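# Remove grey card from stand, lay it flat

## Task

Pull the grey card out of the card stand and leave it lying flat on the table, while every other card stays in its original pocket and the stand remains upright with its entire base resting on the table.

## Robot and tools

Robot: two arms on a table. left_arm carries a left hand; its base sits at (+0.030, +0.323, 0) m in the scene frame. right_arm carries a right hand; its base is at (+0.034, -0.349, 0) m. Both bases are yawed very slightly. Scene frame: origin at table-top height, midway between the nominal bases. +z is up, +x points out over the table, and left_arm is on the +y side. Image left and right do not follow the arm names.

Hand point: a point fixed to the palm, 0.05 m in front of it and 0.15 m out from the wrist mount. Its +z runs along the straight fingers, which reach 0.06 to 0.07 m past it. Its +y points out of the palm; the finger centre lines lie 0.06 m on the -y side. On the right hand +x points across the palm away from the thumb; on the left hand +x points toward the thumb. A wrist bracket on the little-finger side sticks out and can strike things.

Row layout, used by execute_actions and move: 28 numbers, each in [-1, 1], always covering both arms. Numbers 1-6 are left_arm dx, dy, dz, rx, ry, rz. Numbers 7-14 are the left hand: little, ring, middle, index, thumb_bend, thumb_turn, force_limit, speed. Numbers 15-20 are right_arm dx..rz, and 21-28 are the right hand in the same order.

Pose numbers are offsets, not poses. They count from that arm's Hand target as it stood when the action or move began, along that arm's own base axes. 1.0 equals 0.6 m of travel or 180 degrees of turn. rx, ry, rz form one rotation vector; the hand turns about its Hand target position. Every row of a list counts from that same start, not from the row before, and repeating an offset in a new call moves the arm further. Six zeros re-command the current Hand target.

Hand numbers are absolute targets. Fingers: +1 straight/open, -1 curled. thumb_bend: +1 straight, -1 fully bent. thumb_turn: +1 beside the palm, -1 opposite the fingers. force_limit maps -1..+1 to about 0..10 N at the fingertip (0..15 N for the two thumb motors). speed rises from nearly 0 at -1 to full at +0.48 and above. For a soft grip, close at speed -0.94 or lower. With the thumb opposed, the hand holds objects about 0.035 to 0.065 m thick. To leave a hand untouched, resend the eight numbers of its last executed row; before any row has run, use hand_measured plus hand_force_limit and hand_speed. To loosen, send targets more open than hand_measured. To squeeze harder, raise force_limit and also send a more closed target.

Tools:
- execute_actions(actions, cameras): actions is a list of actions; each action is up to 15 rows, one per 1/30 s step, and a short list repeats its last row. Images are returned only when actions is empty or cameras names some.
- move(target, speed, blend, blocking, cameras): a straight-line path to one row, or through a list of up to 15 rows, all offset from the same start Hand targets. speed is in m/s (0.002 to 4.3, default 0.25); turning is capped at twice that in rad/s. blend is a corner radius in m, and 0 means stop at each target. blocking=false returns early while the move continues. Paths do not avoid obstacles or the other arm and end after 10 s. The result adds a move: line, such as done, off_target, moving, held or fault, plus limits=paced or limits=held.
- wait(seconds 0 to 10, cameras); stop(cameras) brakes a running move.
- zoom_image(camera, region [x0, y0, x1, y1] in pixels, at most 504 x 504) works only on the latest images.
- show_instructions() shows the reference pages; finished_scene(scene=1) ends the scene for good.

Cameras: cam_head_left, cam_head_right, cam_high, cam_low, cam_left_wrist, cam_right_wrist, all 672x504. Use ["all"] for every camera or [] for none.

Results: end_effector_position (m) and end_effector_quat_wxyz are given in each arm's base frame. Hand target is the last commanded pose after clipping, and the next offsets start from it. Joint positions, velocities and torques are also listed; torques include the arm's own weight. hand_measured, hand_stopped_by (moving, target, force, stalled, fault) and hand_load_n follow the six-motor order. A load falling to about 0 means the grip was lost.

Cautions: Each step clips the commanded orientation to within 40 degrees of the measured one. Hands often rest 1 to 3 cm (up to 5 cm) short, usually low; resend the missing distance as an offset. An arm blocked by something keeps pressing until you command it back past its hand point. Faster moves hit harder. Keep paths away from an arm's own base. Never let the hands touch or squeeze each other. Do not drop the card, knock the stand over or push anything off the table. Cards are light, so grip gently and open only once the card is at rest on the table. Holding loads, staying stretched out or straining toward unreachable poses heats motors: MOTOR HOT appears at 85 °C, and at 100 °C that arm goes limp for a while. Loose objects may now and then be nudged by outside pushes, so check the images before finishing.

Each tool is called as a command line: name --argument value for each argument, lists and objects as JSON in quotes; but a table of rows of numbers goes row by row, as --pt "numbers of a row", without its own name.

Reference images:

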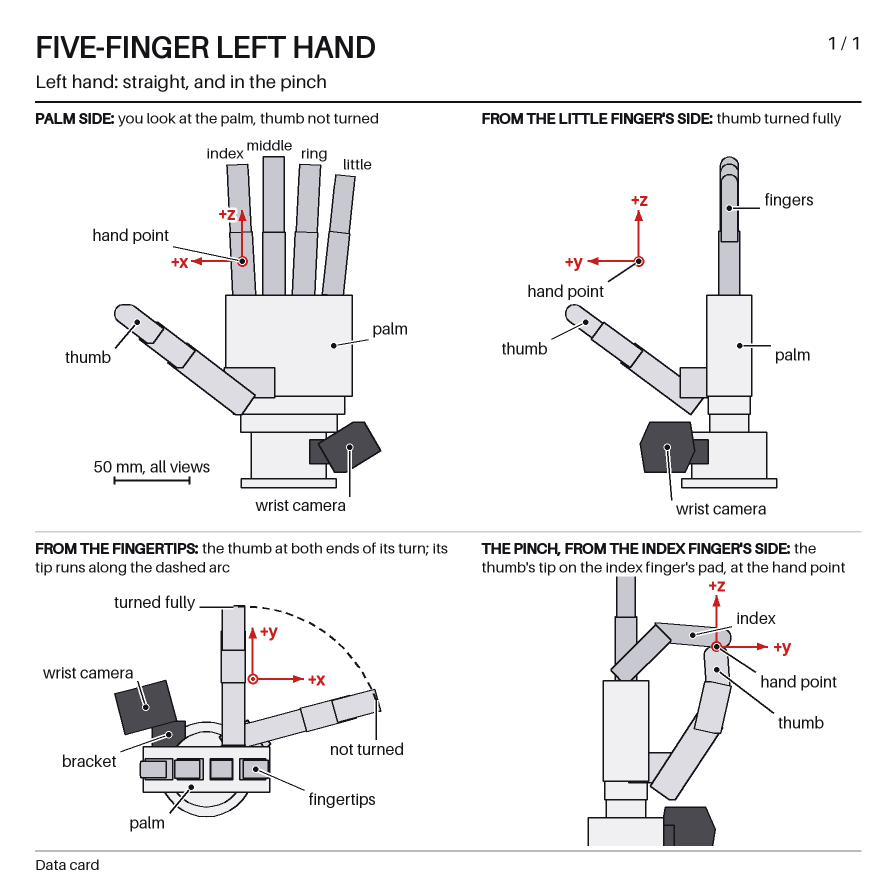

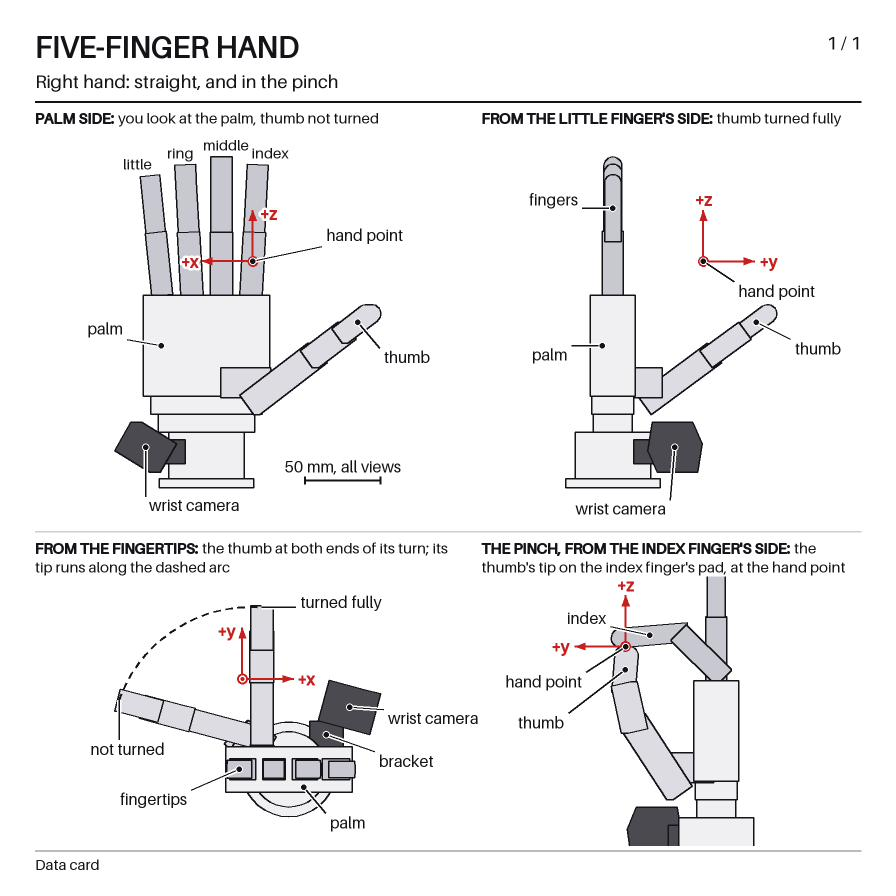

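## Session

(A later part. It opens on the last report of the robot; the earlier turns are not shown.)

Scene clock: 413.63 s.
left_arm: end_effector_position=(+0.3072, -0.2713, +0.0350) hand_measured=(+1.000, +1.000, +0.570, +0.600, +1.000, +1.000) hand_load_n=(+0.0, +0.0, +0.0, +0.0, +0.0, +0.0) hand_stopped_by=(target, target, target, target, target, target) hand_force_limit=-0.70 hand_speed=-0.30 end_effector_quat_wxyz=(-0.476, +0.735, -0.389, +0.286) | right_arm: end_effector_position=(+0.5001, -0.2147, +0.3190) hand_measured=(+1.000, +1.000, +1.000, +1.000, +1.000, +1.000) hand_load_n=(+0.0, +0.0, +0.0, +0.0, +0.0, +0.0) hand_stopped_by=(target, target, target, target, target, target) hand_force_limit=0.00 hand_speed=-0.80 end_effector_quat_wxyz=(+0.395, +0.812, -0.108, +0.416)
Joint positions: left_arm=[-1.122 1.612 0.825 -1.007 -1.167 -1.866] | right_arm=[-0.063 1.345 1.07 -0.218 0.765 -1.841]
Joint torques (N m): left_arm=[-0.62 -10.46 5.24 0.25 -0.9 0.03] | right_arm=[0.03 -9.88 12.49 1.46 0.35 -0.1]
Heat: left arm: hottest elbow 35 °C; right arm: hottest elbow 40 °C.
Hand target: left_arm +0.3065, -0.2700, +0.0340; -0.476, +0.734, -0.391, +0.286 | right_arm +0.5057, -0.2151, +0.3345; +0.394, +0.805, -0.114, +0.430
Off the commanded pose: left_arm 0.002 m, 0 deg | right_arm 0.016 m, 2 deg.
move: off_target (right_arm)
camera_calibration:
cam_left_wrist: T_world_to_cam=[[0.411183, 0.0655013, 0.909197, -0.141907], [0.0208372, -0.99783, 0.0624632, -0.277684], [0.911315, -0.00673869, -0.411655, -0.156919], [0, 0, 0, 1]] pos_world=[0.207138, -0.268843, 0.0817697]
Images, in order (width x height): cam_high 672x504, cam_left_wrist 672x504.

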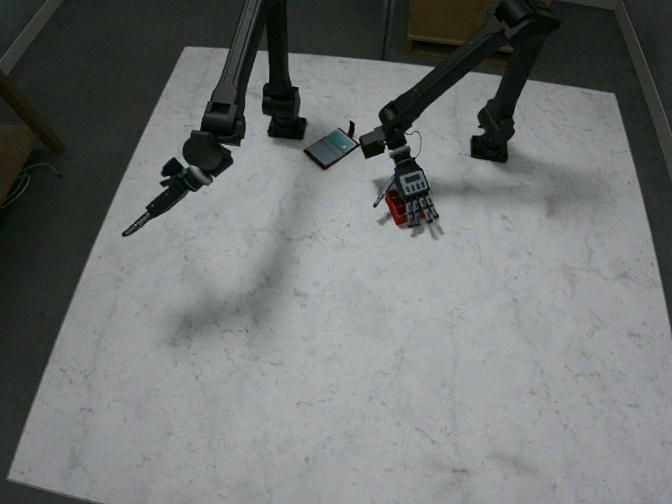

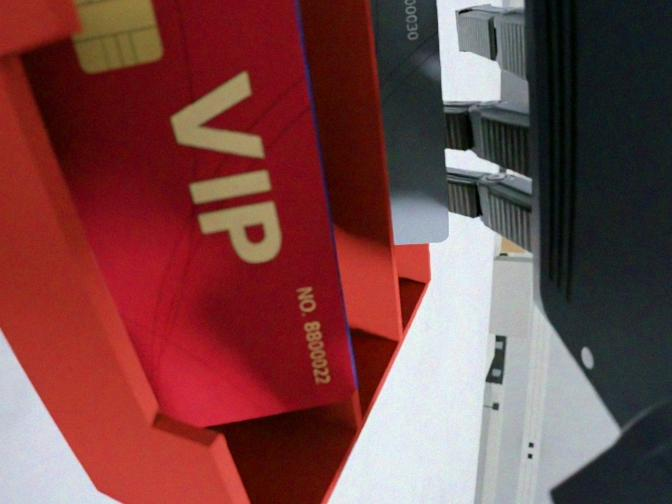

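move --target '[-0.0205, -0.0113, 0.003, 0, 0, 0, 1, 1, 0.57, 0.6, 1, 1, -0.7, -0.3, 0, 0, 0, 0, 0, 0, 1, 1, 1, 1, 1, 1, 0, -0.8]' --speed 0.05 --cameras '["cam_high", "cam_left_wrist"]'

zoom_image --camera "cam_high" --region '[380, 190, 430, 240]'

Scene clock: 415.13 s.
left_arm: end_effector_position=(+0.2953, -0.2714, +0.0364) hand_measured=(+1.000, +1.000, +0.570, +0.600, +1.000, +1.000) hand_load_n=(+0.0, +0.0, +0.0, +0.0, +0.0, +0.0) hand_stopped_by=(target, target, target, target, target, target) hand_force_limit=-0.70 hand_speed=-0.30 end_effector_quat_wxyz=(-0.476, +0.735, -0.389, +0.286) | right_arm: end_effector_position=(+0.5001, -0.2147, +0.3190) hand_measured=(+1.000, +1.000, +1.000, +1.000, +1.000, +1.000) hand_load_n=(+0.0, +0.0, +0.0, +0.0, +0.0, +0.0) hand_stopped_by=(target, target, target, target, target, target) hand_force_limit=0.00 hand_speed=-0.80 end_effector_quat_wxyz=(+0.395, +0.812, -0.108, +0.416)
Joint positions: left_arm=[-1.153 1.612 0.825 -1.076 -1.16 -1.942] | right_arm=[-0.063 1.345 1.07 -0.218 0.765 -1.841]
Joint torques (N m): left_arm=[-1.26 -9.35 6.9 -0.83 -0.76 -0.14] | right_arm=[-0.09 -10.05 12.46 1.4 0.36 -0.1]
Heat: left arm: hottest elbow 34 °C; right arm: hottest elbow 40 °C.
Hand target: left_arm +0.2942, -0.2768, +0.0358; -0.476, +0.734, -0.391, +0.286 | right_arm +0.5057, -0.2151, +0.3345; +0.394, +0.805, -0.114, +0.430
Off the commanded pose: left_arm 0.005 m, 0 deg | right_arm 0.016 m, 2 deg.
move: off_target (right_arm)
camera_calibration:
cam_left_wrist: T_world_to_cam=[[0.410389, 0.0659471, 0.909523, -0.137939], [0.0210585, -0.997801, 0.062846, -0.277784], [0.911667, -0.00663812, -0.410876, -0.145647], [0, 0, 0, 1]] pos_world=[0.19524, -0.269043, 0.0830736]
Images, in order (width x height): cam_high 672x504, cam_left_wrist 672x504.

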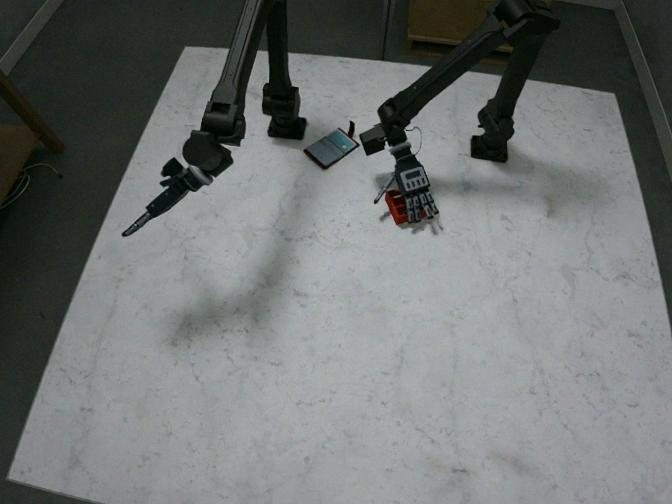

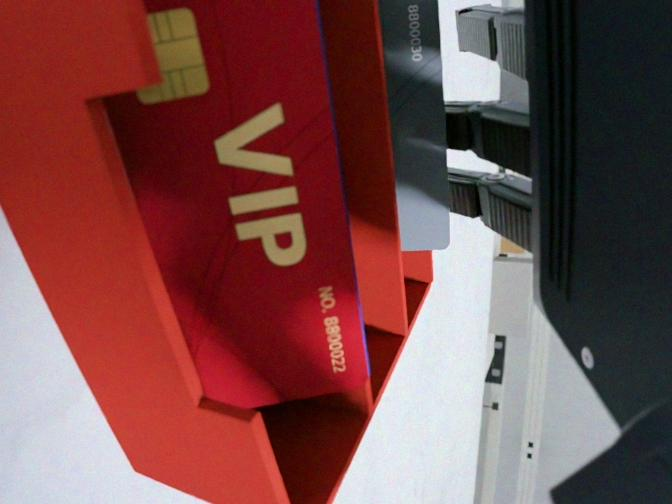

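Scaled by 10.080 from the camera's 672x504 image, which has a finer 960x720 frame.

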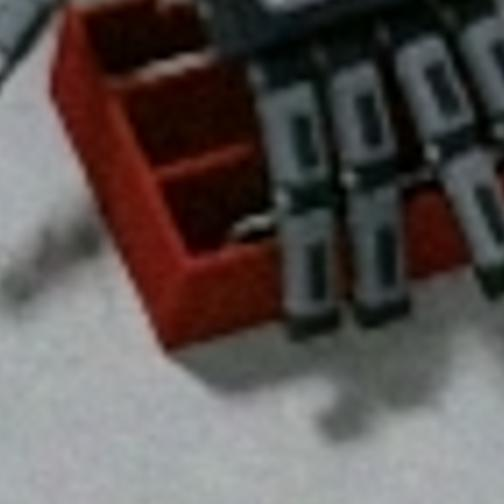

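move --target '[-0.0133, -0.0073, 0.002, 0, 0, 0, 1, 1, 0.57, 0.6, 1, 1, -0.7, -0.3, 0, 0, 0, 0, 0, 0, 1, 1, 1, 1, 1, 1, 0, -0.8]' --speed 0.05 --cameras '["cam_high", "cam_left_wrist"]'

zoom_image --camera "cam_high" --region '[380, 190, 430, 240]'

Scene clock: 416.63 s.
left_arm: end_effector_position=(+0.2858, -0.2702, +0.0357) hand_measured=(+1.000, +1.000, +0.570, +0.600, +1.000, +1.000) hand_load_n=(+0.0, +0.0, +0.0, +0.0, +0.0, +0.0) hand_stopped_by=(target, target, target, target, target, target) hand_force_limit=-0.70 hand_speed=-0.30 end_effector_quat_wxyz=(-0.479, +0.733, -0.390, +0.283) | right_arm: end_effector_position=(+0.5001, -0.2147, +0.3190) hand_measured=(+1.000, +1.000, +1.000, +1.000, +1.000, +1.000) hand_load_n=(+0.0, +0.0, +0.0, +0.0, +0.0, +0.0) hand_stopped_by=(target, target, target, target, target, target) hand_force_limit=0.00 hand_speed=-0.80 end_effector_quat_wxyz=(+0.395, +0.812, -0.108, +0.416)
Joint positions: left_arm=[-1.177 1.619 0.825 -1.132 -1.153 -2.001] | right_arm=[-0.063 1.345 1.07 -0.218 0.765 -1.841]
Joint torques (N m): left_arm=[-1.44 -9.05 7.91 -0.96 -0.67 -0.15] | right_arm=[-0.03 -10.05 12.45 1.39 0.34 -0.09]
Heat: left arm: hottest elbow 34 °C; right arm: hottest elbow 40 °C.
Hand target: left_arm +0.2862, -0.2811, +0.0369; -0.476, +0.734, -0.391, +0.286 | right_arm +0.5057, -0.2151, +0.3345; +0.394, +0.805, -0.114, +0.430
Off the commanded pose: left_arm 0.011 m, 0 deg | right_arm 0.016 m, 2 deg.
move: off_target (left_arm, right_arm)
camera_calibration:
cam_left_wrist: T_world_to_cam=[[0.412547, 0.0588588, 0.909033, -0.135889], [0.0220003, -0.998263, 0.0546519, -0.276351], [0.910671, -0.00254746, -0.413125, -0.135717], [0, 0, 0, 1]] pos_world=[0.185734, -0.268219, 0.0825629]
Images, in order (width x height): cam_high 672x504, cam_left_wrist 672x504.

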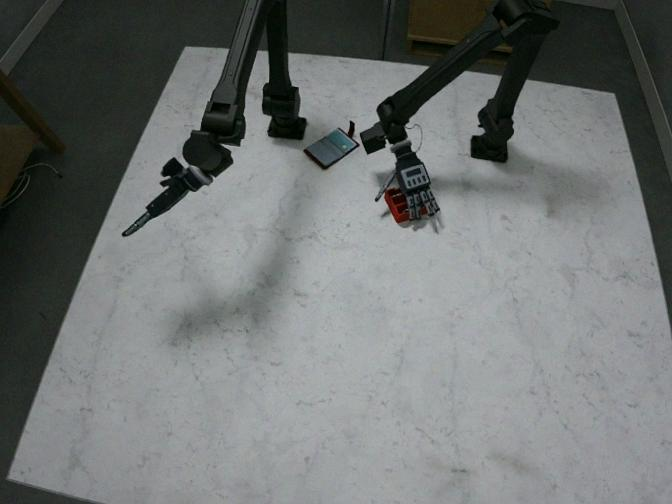

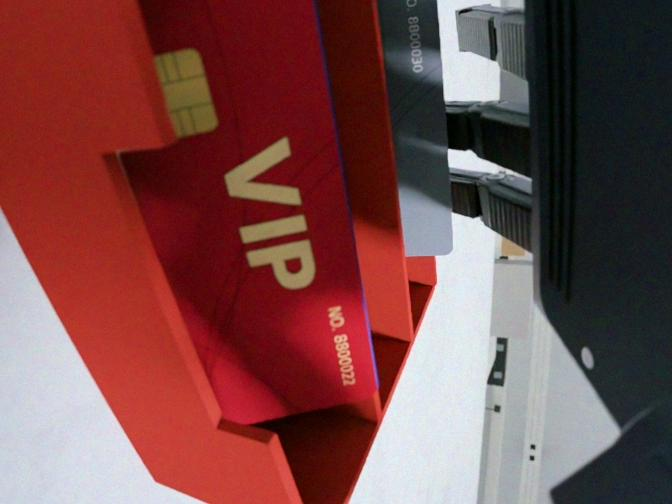

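Scaled by 10.080 from the camera's 672x504 image, which has a finer 960x720 frame.

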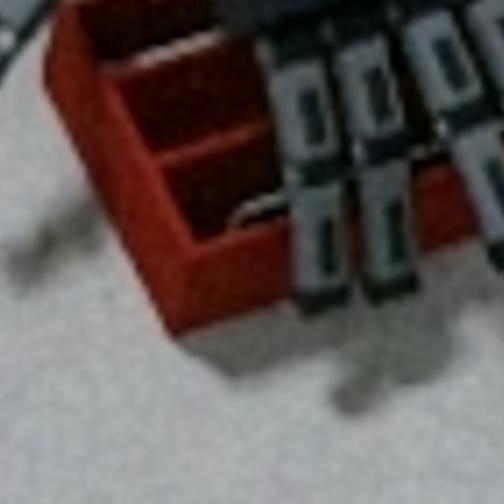

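move --pt "0.012 0.0067 0.0 0 0 0 1 1 0.57 0.6 1 1 -0.7 -0.3 0 0 0 0 0 0 1 1 1 1 1 1 0 -0.8" --pt "0.012 0.0067 0.045 0 0 0 1 1 0.57 0.6 1 1 -0.7 -0.3 0 0 0 0 0 0 1 1 1 1 1 1 0 -0.8" --speed 0.08 --cameras '["cam_high", "cam_left_wrist"]'

zoom_image --camera "cam_high" --region '[380, 190, 430, 240]'

Scene clock: 419.57 s.
left_arm: end_effector_position=(+0.2847, -0.2645, +0.0500) hand_measured=(+1.000, +1.000, +0.570, +0.600, +1.000, +1.000) hand_load_n=(+0.0, +0.0, +0.0, +0.0, +0.0, +0.0) hand_stopped_by=(target, target, target, target, target, target) hand_force_limit=-0.70 hand_speed=-0.30 end_effector_quat_wxyz=(-0.483, +0.728, -0.400, +0.277) | right_arm: end_effector_position=(+0.5001, -0.2147, +0.3190) hand_measured=(+1.000, +1.000, +1.000, +1.000, +1.000, +1.000) hand_load_n=(+0.0, +0.0, +0.0, +0.0, +0.0, +0.0) hand_stopped_by=(target, target, target, target, target, target) hand_force_limit=0.00 hand_speed=-0.80 end_effector_quat_wxyz=(+0.395, +0.812, -0.108, +0.416)
Joint positions: left_arm=[-1.172 1.575 0.825 -1.166 -1.155 -1.964] | right_arm=[-0.063 1.345 1.07 -0.218 0.765 -1.841]
Joint torques (N m): left_arm=[0.03 -10.52 9.37 -0.94 -0.95 0.01] | right_arm=[-0.09 -9.99 12.46 1.4 0.34 -0.1]
Heat: left arm: hottest elbow 34 °C; right arm: hottest elbow 40 °C.
Hand target: left_arm +0.2935, -0.2771, +0.0641; -0.476, +0.734, -0.391, +0.286 | right_arm +0.5057, -0.2151, +0.3345; +0.394, +0.805, -0.114, +0.430
Off the commanded pose: left_arm 0.021 m, 2 deg | right_arm 0.016 m, 2 deg.
move: off_target (left_arm, right_arm)
camera_calibration:
cam_left_wrist: T_world_to_cam=[[0.424158, 0.0359142, 0.904876, -0.158036], [0.0129092, -0.999352, 0.0336127, -0.268033], [0.905496, -0.00257594, -0.424347, -0.126793], [0, 0, 0, 1]] pos_world=[0.185303, -0.26251, 0.0982079]
Images, in order (width x height): cam_high 672x504, cam_left_wrist 672x504.

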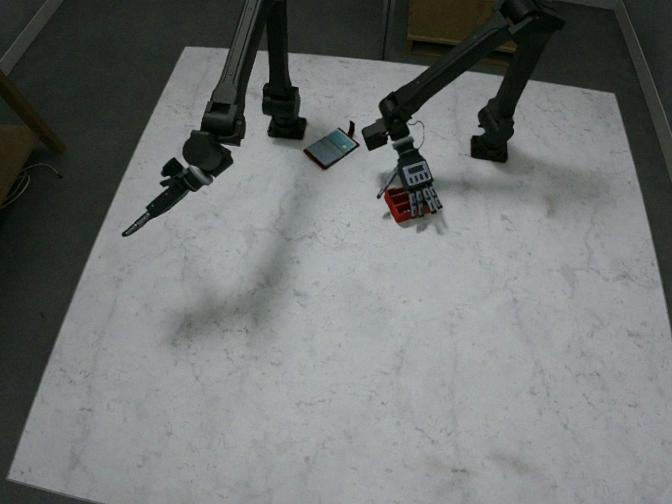

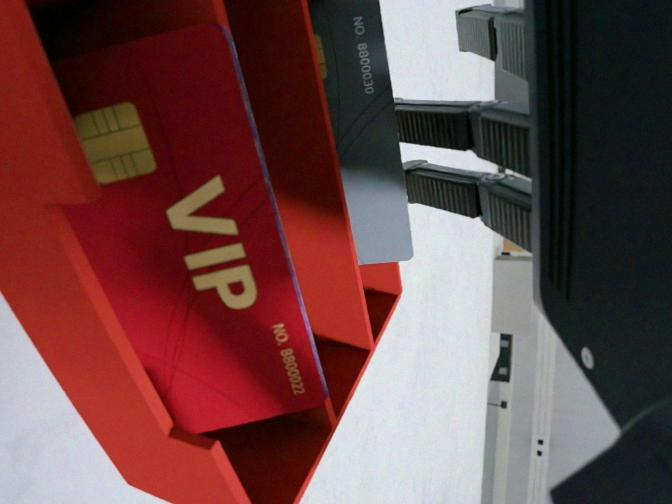

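Scaled by 10.080 from the camera's 672x504 image, which has a finer 960x720 frame.

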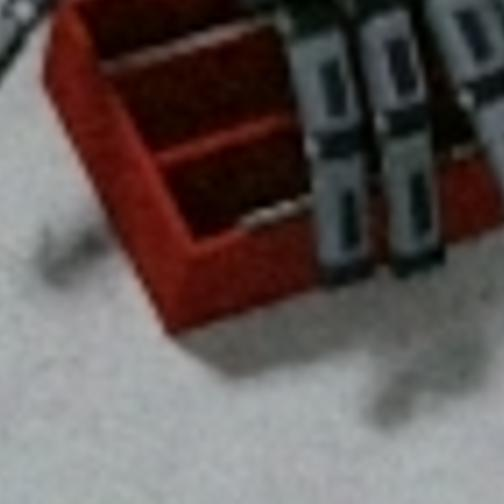

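move --target '[0.008, 0.0033, 0.0217, 0, 0, 0, 1, 1, 1, 0.5, 1, 1, -0.7, -0.3, 0, 0, 0, 0, 0, 0, 1, 1, 1, 1, 1, 1, 0, -0.8]' --speed 0.06 --cameras '["cam_high", "cam_left_wrist"]'

zoom_image --camera "cam_high" --region '[380, 190, 430, 240]'

Scene clock: 421.00 s.
left_arm: end_effector_position=(+0.2893, -0.2632, +0.0615) hand_measured=(+1.000, +1.000, +1.000, +0.500, +1.000, +1.000) hand_load_n=(+0.0, +0.0, +0.0, +0.0, +0.0, +0.0) hand_stopped_by=(target, target, target, target, target, target) hand_force_limit=-0.70 hand_speed=-0.30 end_effector_quat_wxyz=(-0.483, +0.728, -0.400, +0.276) | right_arm: end_effector_position=(+0.5001, -0.2147, +0.3190) hand_measured=(+1.000, +1.000, +1.000, +1.000, +1.000, +1.000) hand_load_n=(+0.0, +0.0, +0.0, +0.0, +0.0, +0.0) hand_stopped_by=(target, target, target, target, target, target) hand_force_limit=0.00 hand_speed=-0.80 end_effector_quat_wxyz=(+0.395, +0.812, -0.108, +0.416)
Joint positions: left_arm=[-1.158 1.548 0.835 -1.175 -1.159 -1.932] | right_arm=[-0.063 1.345 1.07 -0.218 0.765 -1.841]
Joint torques (N m): left_arm=[-0.03 -10.58 9.62 -0.87 -0.96 0.02] | right_arm=[-0.21 -9.93 12.46 1.46 0.34 -0.1]
Heat: left arm: hottest elbow 34 °C; right arm: hottest elbow 40 °C.
Hand target: left_arm +0.2983, -0.2752, +0.0770; -0.476, +0.734, -0.391, +0.286 | right_arm +0.5057, -0.2151, +0.3345; +0.394, +0.805, -0.114, +0.430
Off the commanded pose: left_arm 0.022 m, 2 deg | right_arm 0.016 m, 2 deg.
move: off_target (left_arm, right_arm)
camera_calibration:
cam_left_wrist: T_world_to_cam=[[0.424969, 0.0344632, 0.904552, -0.170929], [0.0130447, -0.999404, 0.0319485, -0.267131], [0.905114, -0.00177754, -0.425165, -0.125704], [0, 0, 0, 1]] pos_world=[0.189901, -0.261305, 0.109704]
Images, in order (width x height): cam_high 672x504, cam_left_wrist 672x504.

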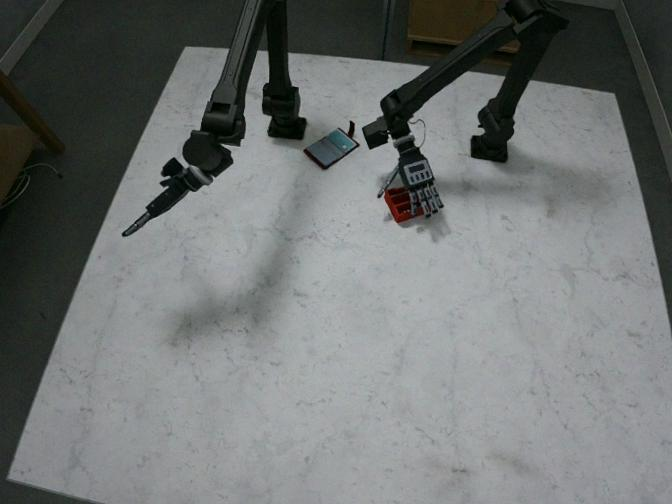

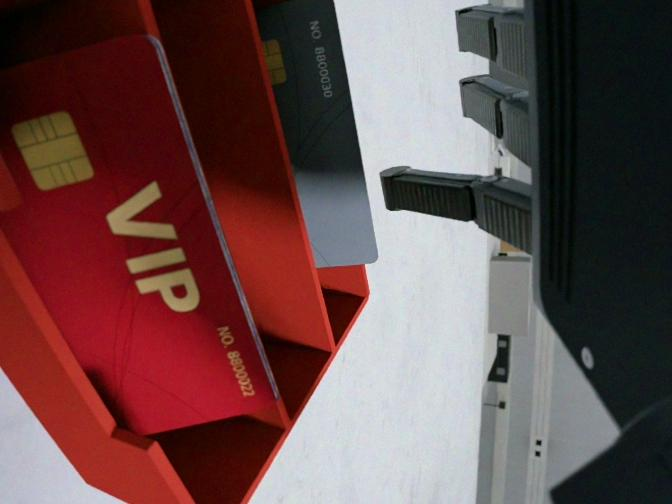

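Scaled by 10.080 from the camera's 672x504 image, which has a finer 960x720 frame.

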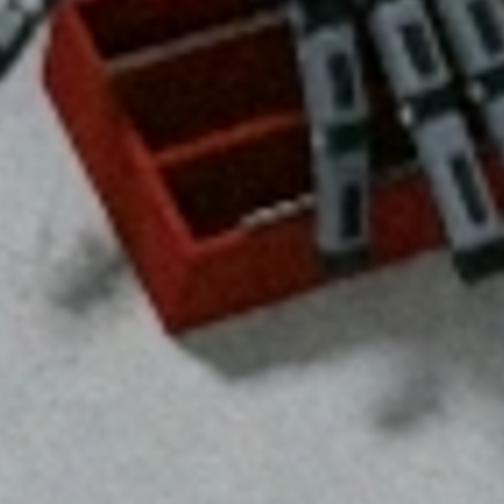

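execute_actions --actions '[[[0,0,0,0,0,0,1,1,1,0.15,1,1,-0.7,-0.8,0,0,0,0,0,0,1,1,1,1,1,1,0,-0.8]],[[0,0,0,0,0,0,1,1,1,0.15,1,1,-0.7,-0.8,0,0,0,0,0,0,1,1,1,1,1,1,0,-0.8]]]' --cameras '["cam_high", "cam_left_wrist"]'

zoom_image --camera "cam_high" --region '[380, 190, 430, 240]'

Scene clock: 422.90 s.
left_arm: end_effector_position=(+0.2899, -0.2627, +0.0617) hand_measured=(+1.000, +1.000, +1.000, +0.150, +1.000, +1.000) hand_load_n=(+0.0, +0.0, +0.0, +0.0, -0.5, +0.0) hand_stopped_by=(target, target, target, target, target, target) hand_force_limit=-0.70 hand_speed=-0.80 end_effector_quat_wxyz=(-0.484, +0.728, -0.400, +0.276) | right_arm: end_effector_position=(+0.5001, -0.2147, +0.3190) hand_measured=(+1.000, +1.000, +1.000, +1.000, +1.000, +1.000) hand_load_n=(+0.0, +0.0, +0.0, +0.0, +0.0, +0.0) hand_stopped_by=(target, target, target, target, target, target) hand_force_limit=0.00 hand_speed=-0.80 end_effector_quat_wxyz=(+0.395, +0.812, -0.108, +0.416)
Joint positions: left_arm=[-1.156 1.548 0.835 -1.175 -1.161 -1.931] | right_arm=[-0.063 1.345 1.07 -0.218 0.765 -1.841]
Joint torques (N m): left_arm=[-0.09 -10.58 9.63 -0.85 -0.87 0.02] | right_arm=[-0.09 -10.11 12.48 1.39 0.34 -0.1]
Heat: left arm: hottest elbow 34 °C; right arm: hottest elbow 40 °C.
Hand target: left_arm +0.2983, -0.2752, +0.0770; -0.476, +0.734, -0.391, +0.286 | right_arm +0.5057, -0.2151, +0.3345; +0.394, +0.805, -0.114, +0.430
Off the commanded pose: left_arm 0.022 m, 2 deg | right_arm 0.016 m, 2 deg.
camera_calibration:
cam_left_wrist: T_world_to_cam=[[0.423944, 0.0332222, 0.905079, -0.171529], [0.0135674, -0.999448, 0.0303311, -0.266671], [0.905587, -0.000579116, -0.424161, -0.125959], [0, 0, 0, 1]] pos_world=[0.190404, -0.260898, 0.109909]
Images, in order (width x height): cam_high 672x504, cam_left_wrist 672x504.

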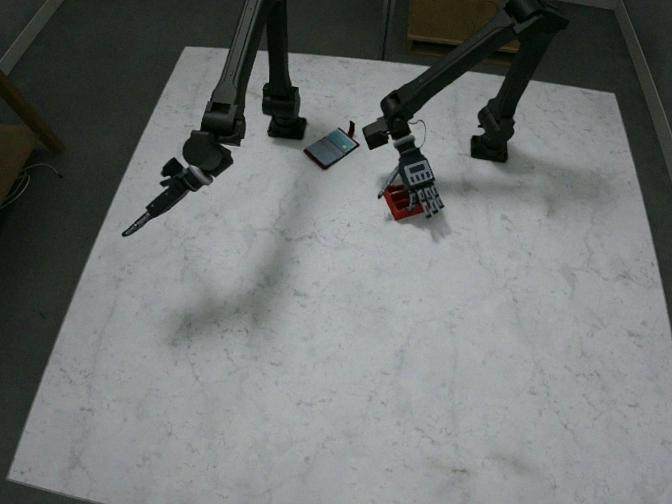

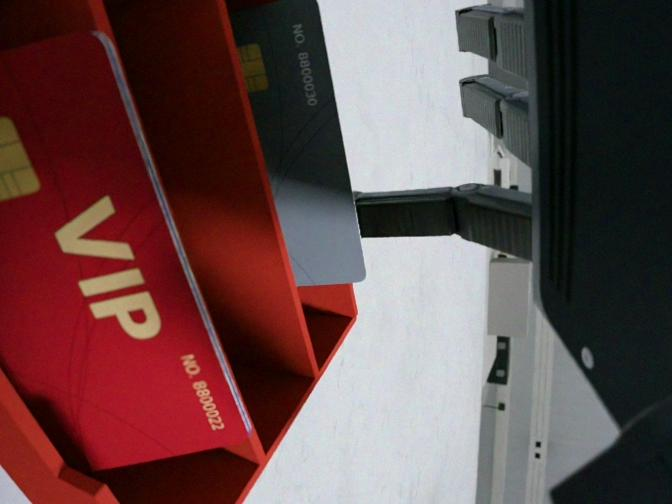

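Scaled by 10.080 from the camera's 672x504 image, which has a finer 960x720 frame.

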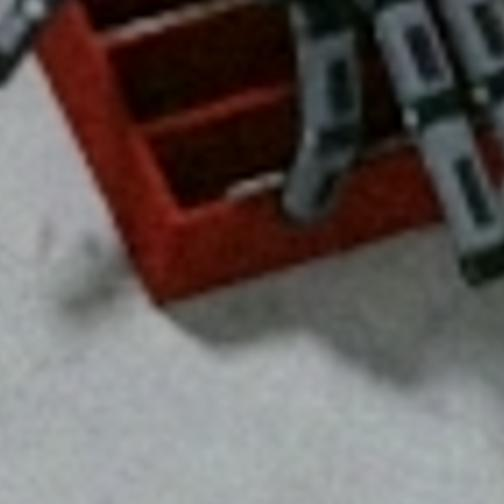

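move --pt "0.0 0.0 0.0 0 0 0 1 1 1 0.42 1 1 -0.7 -0.5 0 0 0 0 0 0 1 1 1 1 1 1 0 -0.8" --pt "-0.0117 -0.0067 0.0083 0 0 0 1 1 1 0.42 1 1 -0.7 -0.5 0 0 0 0 0 0 1 1 1 1 1 1 0 -0.8" --speed 0.06 --cameras '["cam_high", "cam_left_wrist"]'

zoom_image --camera "cam_high" --region '[380, 190, 430, 240]'

Scene clock: 425.10 s.
left_arm: end_effector_position=(+0.2870, -0.2610, +0.0670) hand_measured=(+1.000, +1.000, +1.000, +0.420, +1.000, +1.000) hand_load_n=(+0.0, +0.0, +0.0, +0.0, +0.0, +0.0) hand_stopped_by=(target, target, target, target, target, target) hand_force_limit=-0.70 hand_speed=-0.50 end_effector_quat_wxyz=(-0.489, +0.727, -0.400, +0.270) | right_arm: end_effector_position=(+0.5001, -0.2147, +0.3190) hand_measured=(+1.000, +1.000, +1.000, +1.000, +1.000, +1.000) hand_load_n=(+0.0, +0.0, +0.0, +0.0, +0.0, +0.0) hand_stopped_by=(target, target, target, target, target, target) hand_force_limit=0.00 hand_speed=-0.80 end_effector_quat_wxyz=(+0.395, +0.812, -0.108, +0.416)
Joint positions: left_arm=[-1.162 1.548 0.849 -1.234 -1.156 -1.965] | right_arm=[-0.063 1.345 1.07 -0.218 0.765 -1.841]
Joint torques (N m): left_arm=[-1.32 -10.46 9.78 -0.98 -0.74 -0.14] | right_arm=[0.21 -9.93 12.44 1.39 0.34 -0.09]
Heat: left arm: hottest elbow 34 °C; right arm: hottest elbow 40 °C.
Hand target: left_arm +0.2912, -0.2793, +0.0820; -0.476, +0.734, -0.391, +0.286 | right_arm +0.5057, -0.2151, +0.3345; +0.394, +0.805, -0.114, +0.430
Off the commanded pose: left_arm 0.024 m, 3 deg | right_arm 0.016 m, 2 deg.
move: off_target (left_arm, right_arm)
camera_calibration:
cam_left_wrist: T_world_to_cam=[[0.428562, 0.0251608, 0.903162, -0.178402], [0.0219127, -0.999608, 0.0174498, -0.266759], [0.903247, 0.0123124, -0.428945, -0.116786], [0, 0, 0, 1]] pos_world=[0.187789, -0.260727, 0.115686]
Images, in order (width x height): cam_high 672x504, cam_left_wrist 672x504.

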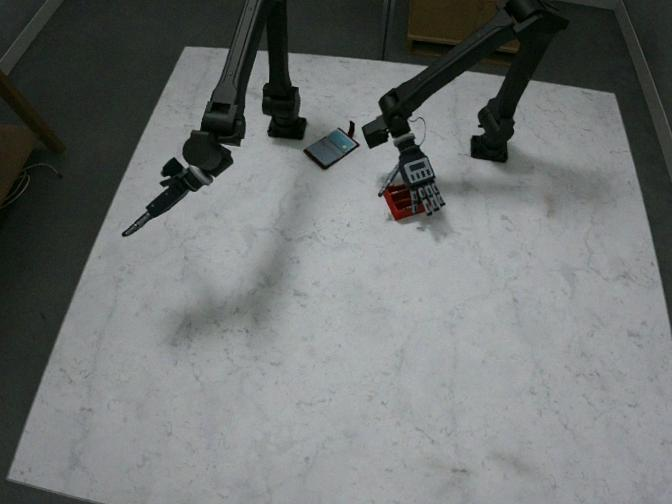

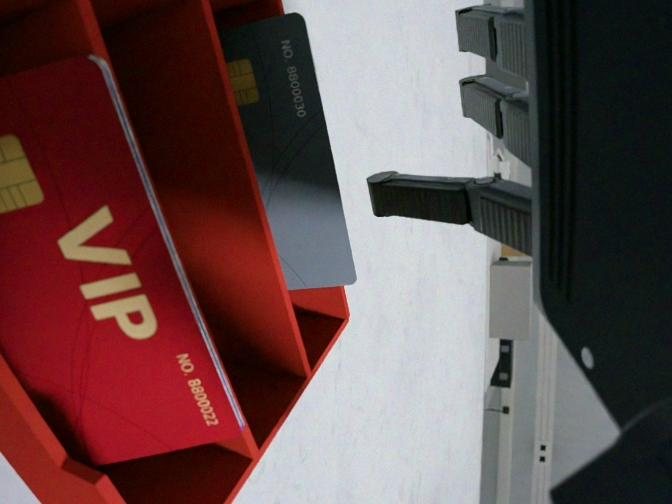

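Scaled by 10.080 from the camera's 672x504 image, which has a finer 960x720 frame.

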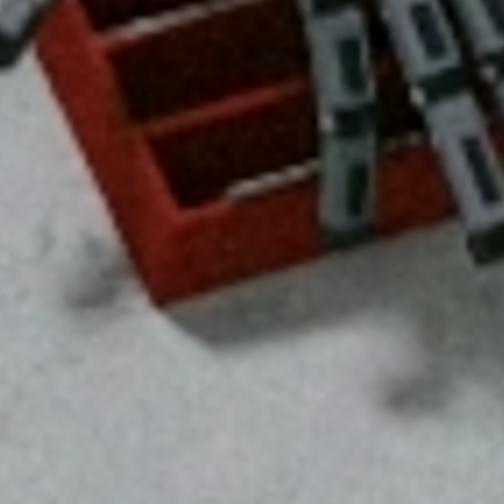

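execute_actions --actions '[[[0,0,0,0,0,0,1,1,1,0.05,1,1,-0.7,-0.8,0,0,0,0,0,0,1,1,1,1,1,1,0,-0.8]],[[0,0,0,0,0,0,1,1,1,0.05,1,1,-0.7,-0.8,0,0,0,0,0,0,1,1,1,1,1,1,0,-0.8]]]' --cameras '["cam_high", "cam_left_wrist"]'

zoom_image --camera "cam_high" --region '[380, 190, 430, 240]'

Scene clock: 426.93 s.
left_arm: end_effector_position=(+0.2872, -0.2616, +0.0675) hand_measured=(+1.000, +1.000, +1.000, +0.050, +1.000, +1.000) hand_load_n=(+0.0, +0.0, +0.0, +0.0, +0.0, +0.0) hand_stopped_by=(target, target, target, target, target, target) hand_force_limit=-0.70 hand_speed=-0.80 end_effector_quat_wxyz=(-0.488, +0.727, -0.399, +0.271) | right_arm: end_effector_position=(+0.5001, -0.2147, +0.3190) hand_measured=(+1.000, +1.000, +1.000, +1.000, +1.000, +1.000) hand_load_n=(+0.0, +0.0, +0.0, +0.0, +0.0, +0.0) hand_stopped_by=(target, target, target, target, target, target) hand_force_limit=0.00 hand_speed=-0.80 end_effector_quat_wxyz=(+0.395, +0.812, -0.108, +0.416)
Joint positions: left_arm=[-1.162 1.548 0.851 -1.235 -1.156 -1.968] | right_arm=[-0.063 1.345 1.07 -0.218 0.765 -1.841]
Joint torques (N m): left_arm=[-1.38 -10.46 9.68 -0.95 -0.74 -0.12] | right_arm=[-0.15 -9.93 12.46 1.42 0.35 -0.1]
Heat: left arm: hottest elbow 34 °C; right arm: hottest elbow 40 °C.
Hand target: left_arm +0.2912, -0.2793, +0.0820; -0.476, +0.734, -0.391, +0.286 | right_arm +0.5057, -0.2151, +0.3345; +0.394, +0.805, -0.114, +0.430
Off the commanded pose: left_arm 0.023 m, 3 deg | right_arm 0.016 m, 2 deg.
camera_calibration:
cam_left_wrist: T_world_to_cam=[[0.427196, 0.0278203, 0.903731, -0.177868], [0.0229367, -0.999538, 0.0199274, -0.267731], [0.903868, 0.0122157, -0.427636, -0.117126], [0, 0, 0, 1]] pos_world=[0.187992, -0.261229, 0.115993]
Images, in order (width x height): cam_high 672x504, cam_left_wrist 672x504.

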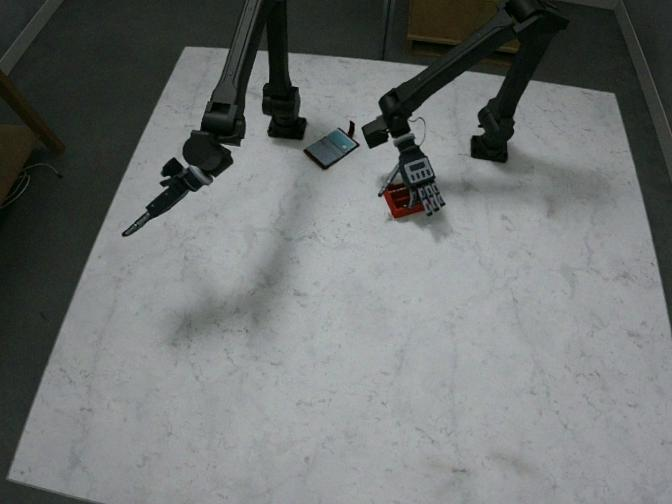

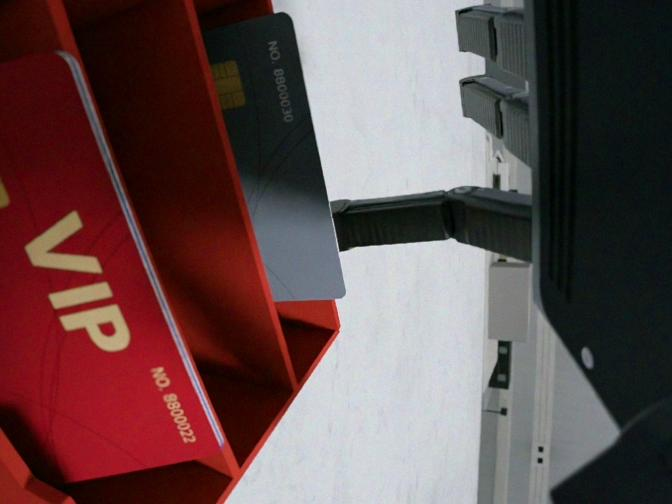

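Scaled by 10.080 from the camera's 672x504 image, which has a finer 960x720 frame.

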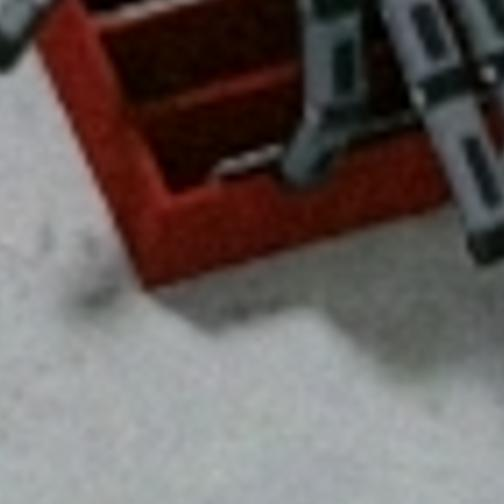

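zoom_image --camera "cam_left_wrist" --region '[200, 130, 400, 350]'

execute_actions --actions '[]' --cameras '["cam_head_left", "cam_low"]'

zoom_image --camera "cam_head_left" --region '[220, 260, 320, 340]'

zoom_image --camera "cam_low" --region '[330, 180, 450, 280]'

Scaled by 2.291 from the camera's 672x504 image, which has a finer 960x720 frame.

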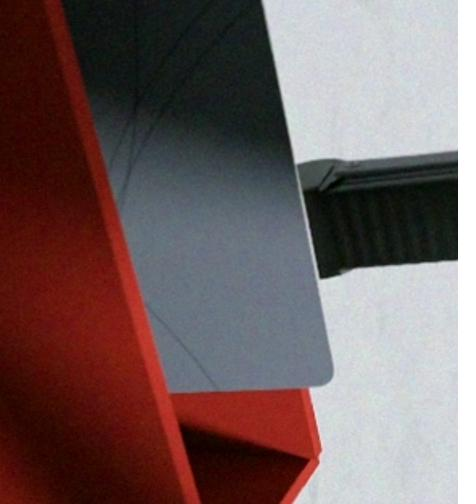

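Scene clock: 427.80 s.
left_arm: end_effector_position=(+0.2872, -0.2616, +0.0675) hand_measured=(+1.000, +1.000, +1.000, +0.050, +1.000, +1.000) hand_load_n=(+0.0, +0.0, +0.0, +0.0, -0.5, +0.0) hand_stopped_by=(target, target, target, target, target, target) hand_force_limit=-0.70 hand_speed=-0.80 end_effector_quat_wxyz=(-0.488, +0.727, -0.399, +0.271) | right_arm: end_effector_position=(+0.5001, -0.2147, +0.3190) hand_measured=(+1.000, +1.000, +1.000, +1.000, +1.000, +1.000) hand_load_n=(+0.0, +0.0, +0.0, +0.0, +0.0, +0.0) hand_stopped_by=(target, target, target, target, target, target) hand_force_limit=0.00 hand_speed=-0.80 end_effector_quat_wxyz=(+0.395, +0.812, -0.108, +0.416)
Joint positions: left_arm=[-1.162 1.548 0.851 -1.235 -1.156 -1.968] | right_arm=[-0.063 1.345 1.07 -0.218 0.765 -1.841]
Joint velocities: within noise
Joint torques (N m): left_arm=[-1.32 -10.46 9.68 -0.95 -0.74 -0.13] | right_arm=[-0.26 -9.99 12.48 1.39 0.34 -0.1]
Heat: left arm: hottest elbow 35 °C; right arm: hottest elbow 40 °C.
Hand target: left_arm +0.2912, -0.2793, +0.0820; -0.476, +0.734, -0.391, +0.286 | right_arm +0.5057, -0.2151, +0.3345; +0.394, +0.805, -0.114, +0.430
Off the commanded pose: left_arm 0.023 m, 3 deg | right_arm 0.016 m, 2 deg.
Images, in order (width x height): cam_head_left 672x504, cam_low 672x504.

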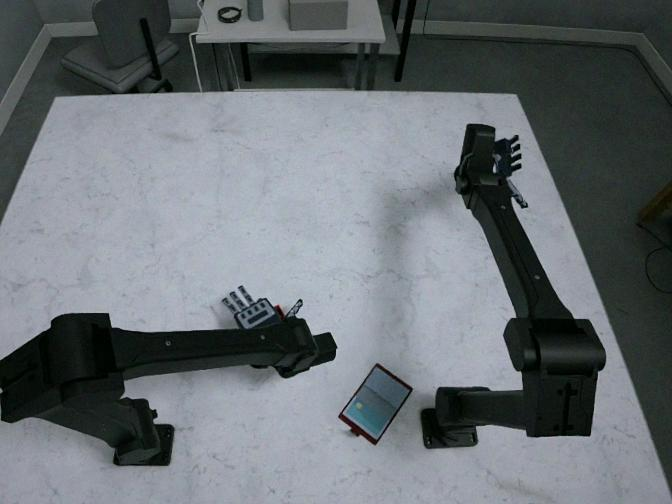

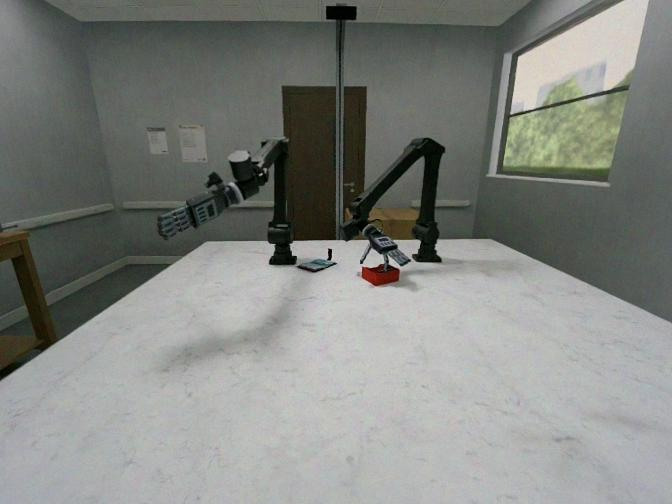

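Scaled by 5.040 from the camera's 672x504 image, which has a finer 960x720 frame.

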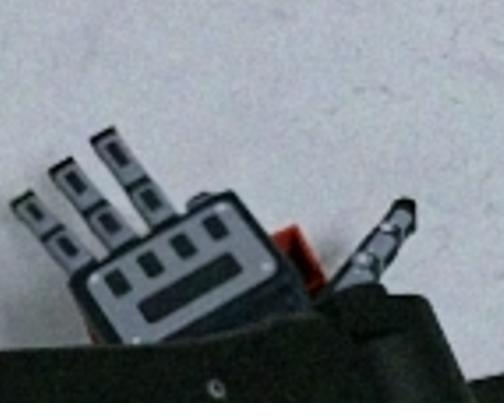

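Scaled by 4.200 from the camera's 672x504 image, which has a finer 960x720 frame.

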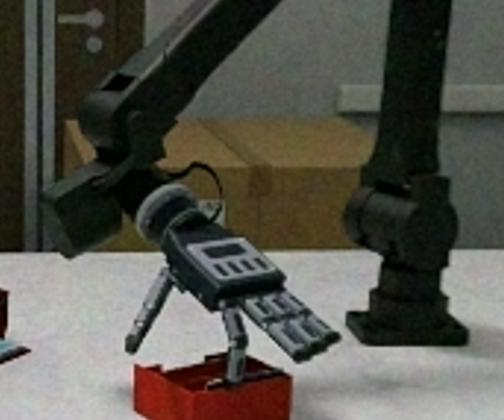

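execute_actions --actions '[]' --cameras '["all"]'

Scene clock: 429.17 s.
left_arm: end_effector_position=(+0.2872, -0.2616, +0.0675) hand_measured=(+1.000, +1.000, +1.000, +0.050, +1.000, +1.000) hand_load_n=(+0.0, -0.5, +0.0, +0.0, +0.0, +0.0) hand_stopped_by=(target, target, target, target, target, target) hand_force_limit=-0.70 hand_speed=-0.80 end_effector_quat_wxyz=(-0.488, +0.727, -0.399, +0.271) | right_arm: end_effector_position=(+0.5001, -0.2147, +0.3190) hand_measured=(+1.000, +1.000, +1.000, +1.000, +1.000, +1.000) hand_load_n=(+0.0, +0.0, +0.0, +0.0, +0.0, +0.0) hand_stopped_by=(target, target, target, target, target, target) hand_force_limit=0.00 hand_speed=-0.80 end_effector_quat_wxyz=(+0.395, +0.812, -0.108, +0.416)
Joint positions: left_arm=[-1.162 1.548 0.851 -1.235 -1.156 -1.968] | right_arm=[-0.063 1.345 1.07 -0.218 0.765 -1.841]
Joint velocities: within noise
Joint torques (N m): left_arm=[-1.32 -10.4 9.68 -0.95 -0.74 -0.12] | right_arm=[0.03 -9.99 12.45 1.39 0.34 -0.1]
Heat: left arm: hottest elbow 35 °C; right arm: hottest elbow 40 °C.
Hand target: left_arm +0.2912, -0.2793, +0.0820; -0.476, +0.734, -0.391, +0.286 | right_arm +0.5057, -0.2151, +0.3345; +0.394, +0.805, -0.114, +0.430
Off the commanded pose: left_arm 0.023 m, 3 deg | right_arm 0.016 m, 2 deg.
camera_calibration:
cam_left_wrist: T_world_to_cam=[[0.427196, 0.0278203, 0.903731, -0.177868], [0.0229367, -0.999538, 0.0199274, -0.267731], [0.903868, 0.0122157, -0.427636, -0.117126], [0, 0, 0, 1]] pos_world=[0.187992, -0.261229, 0.115993]

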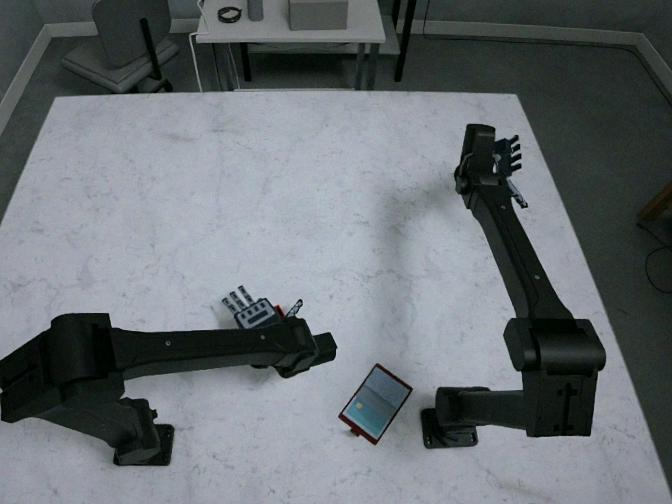

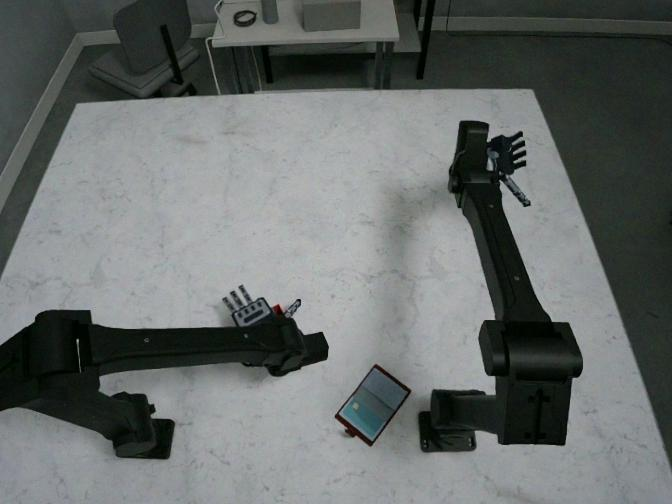

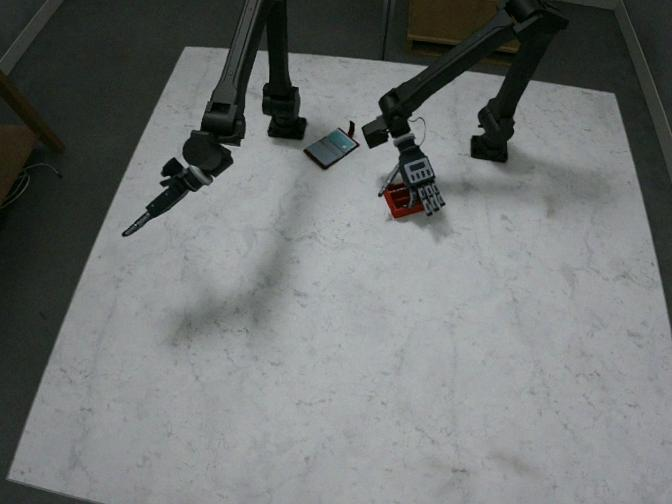

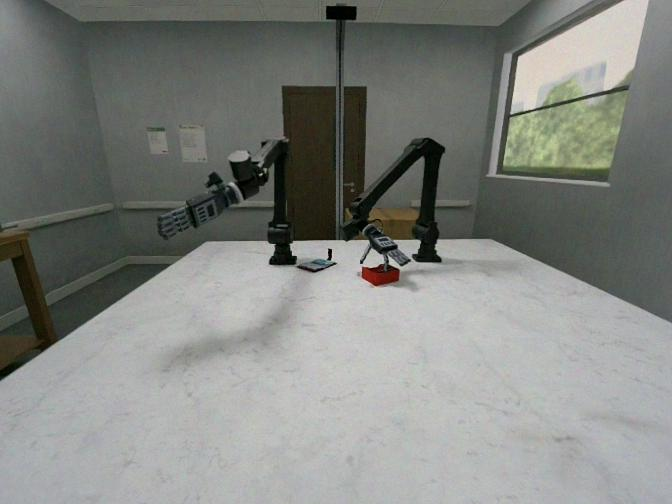

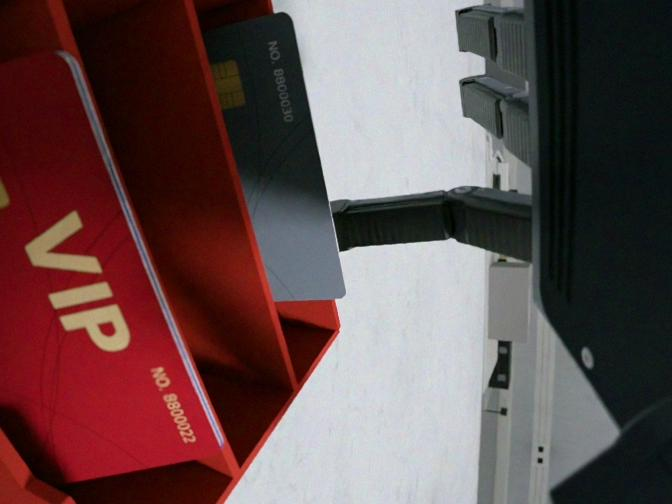

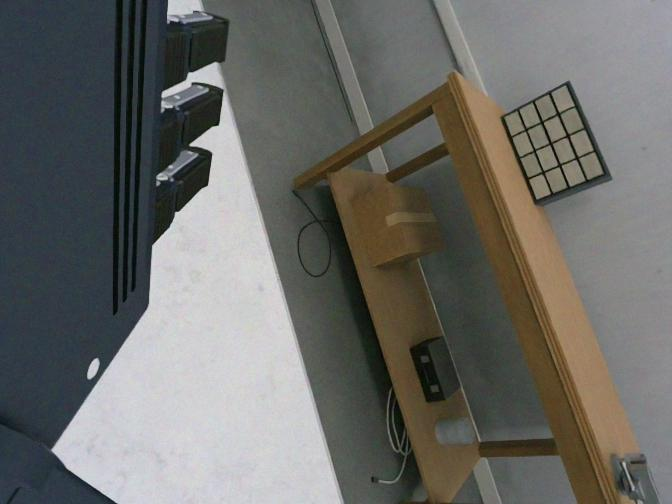

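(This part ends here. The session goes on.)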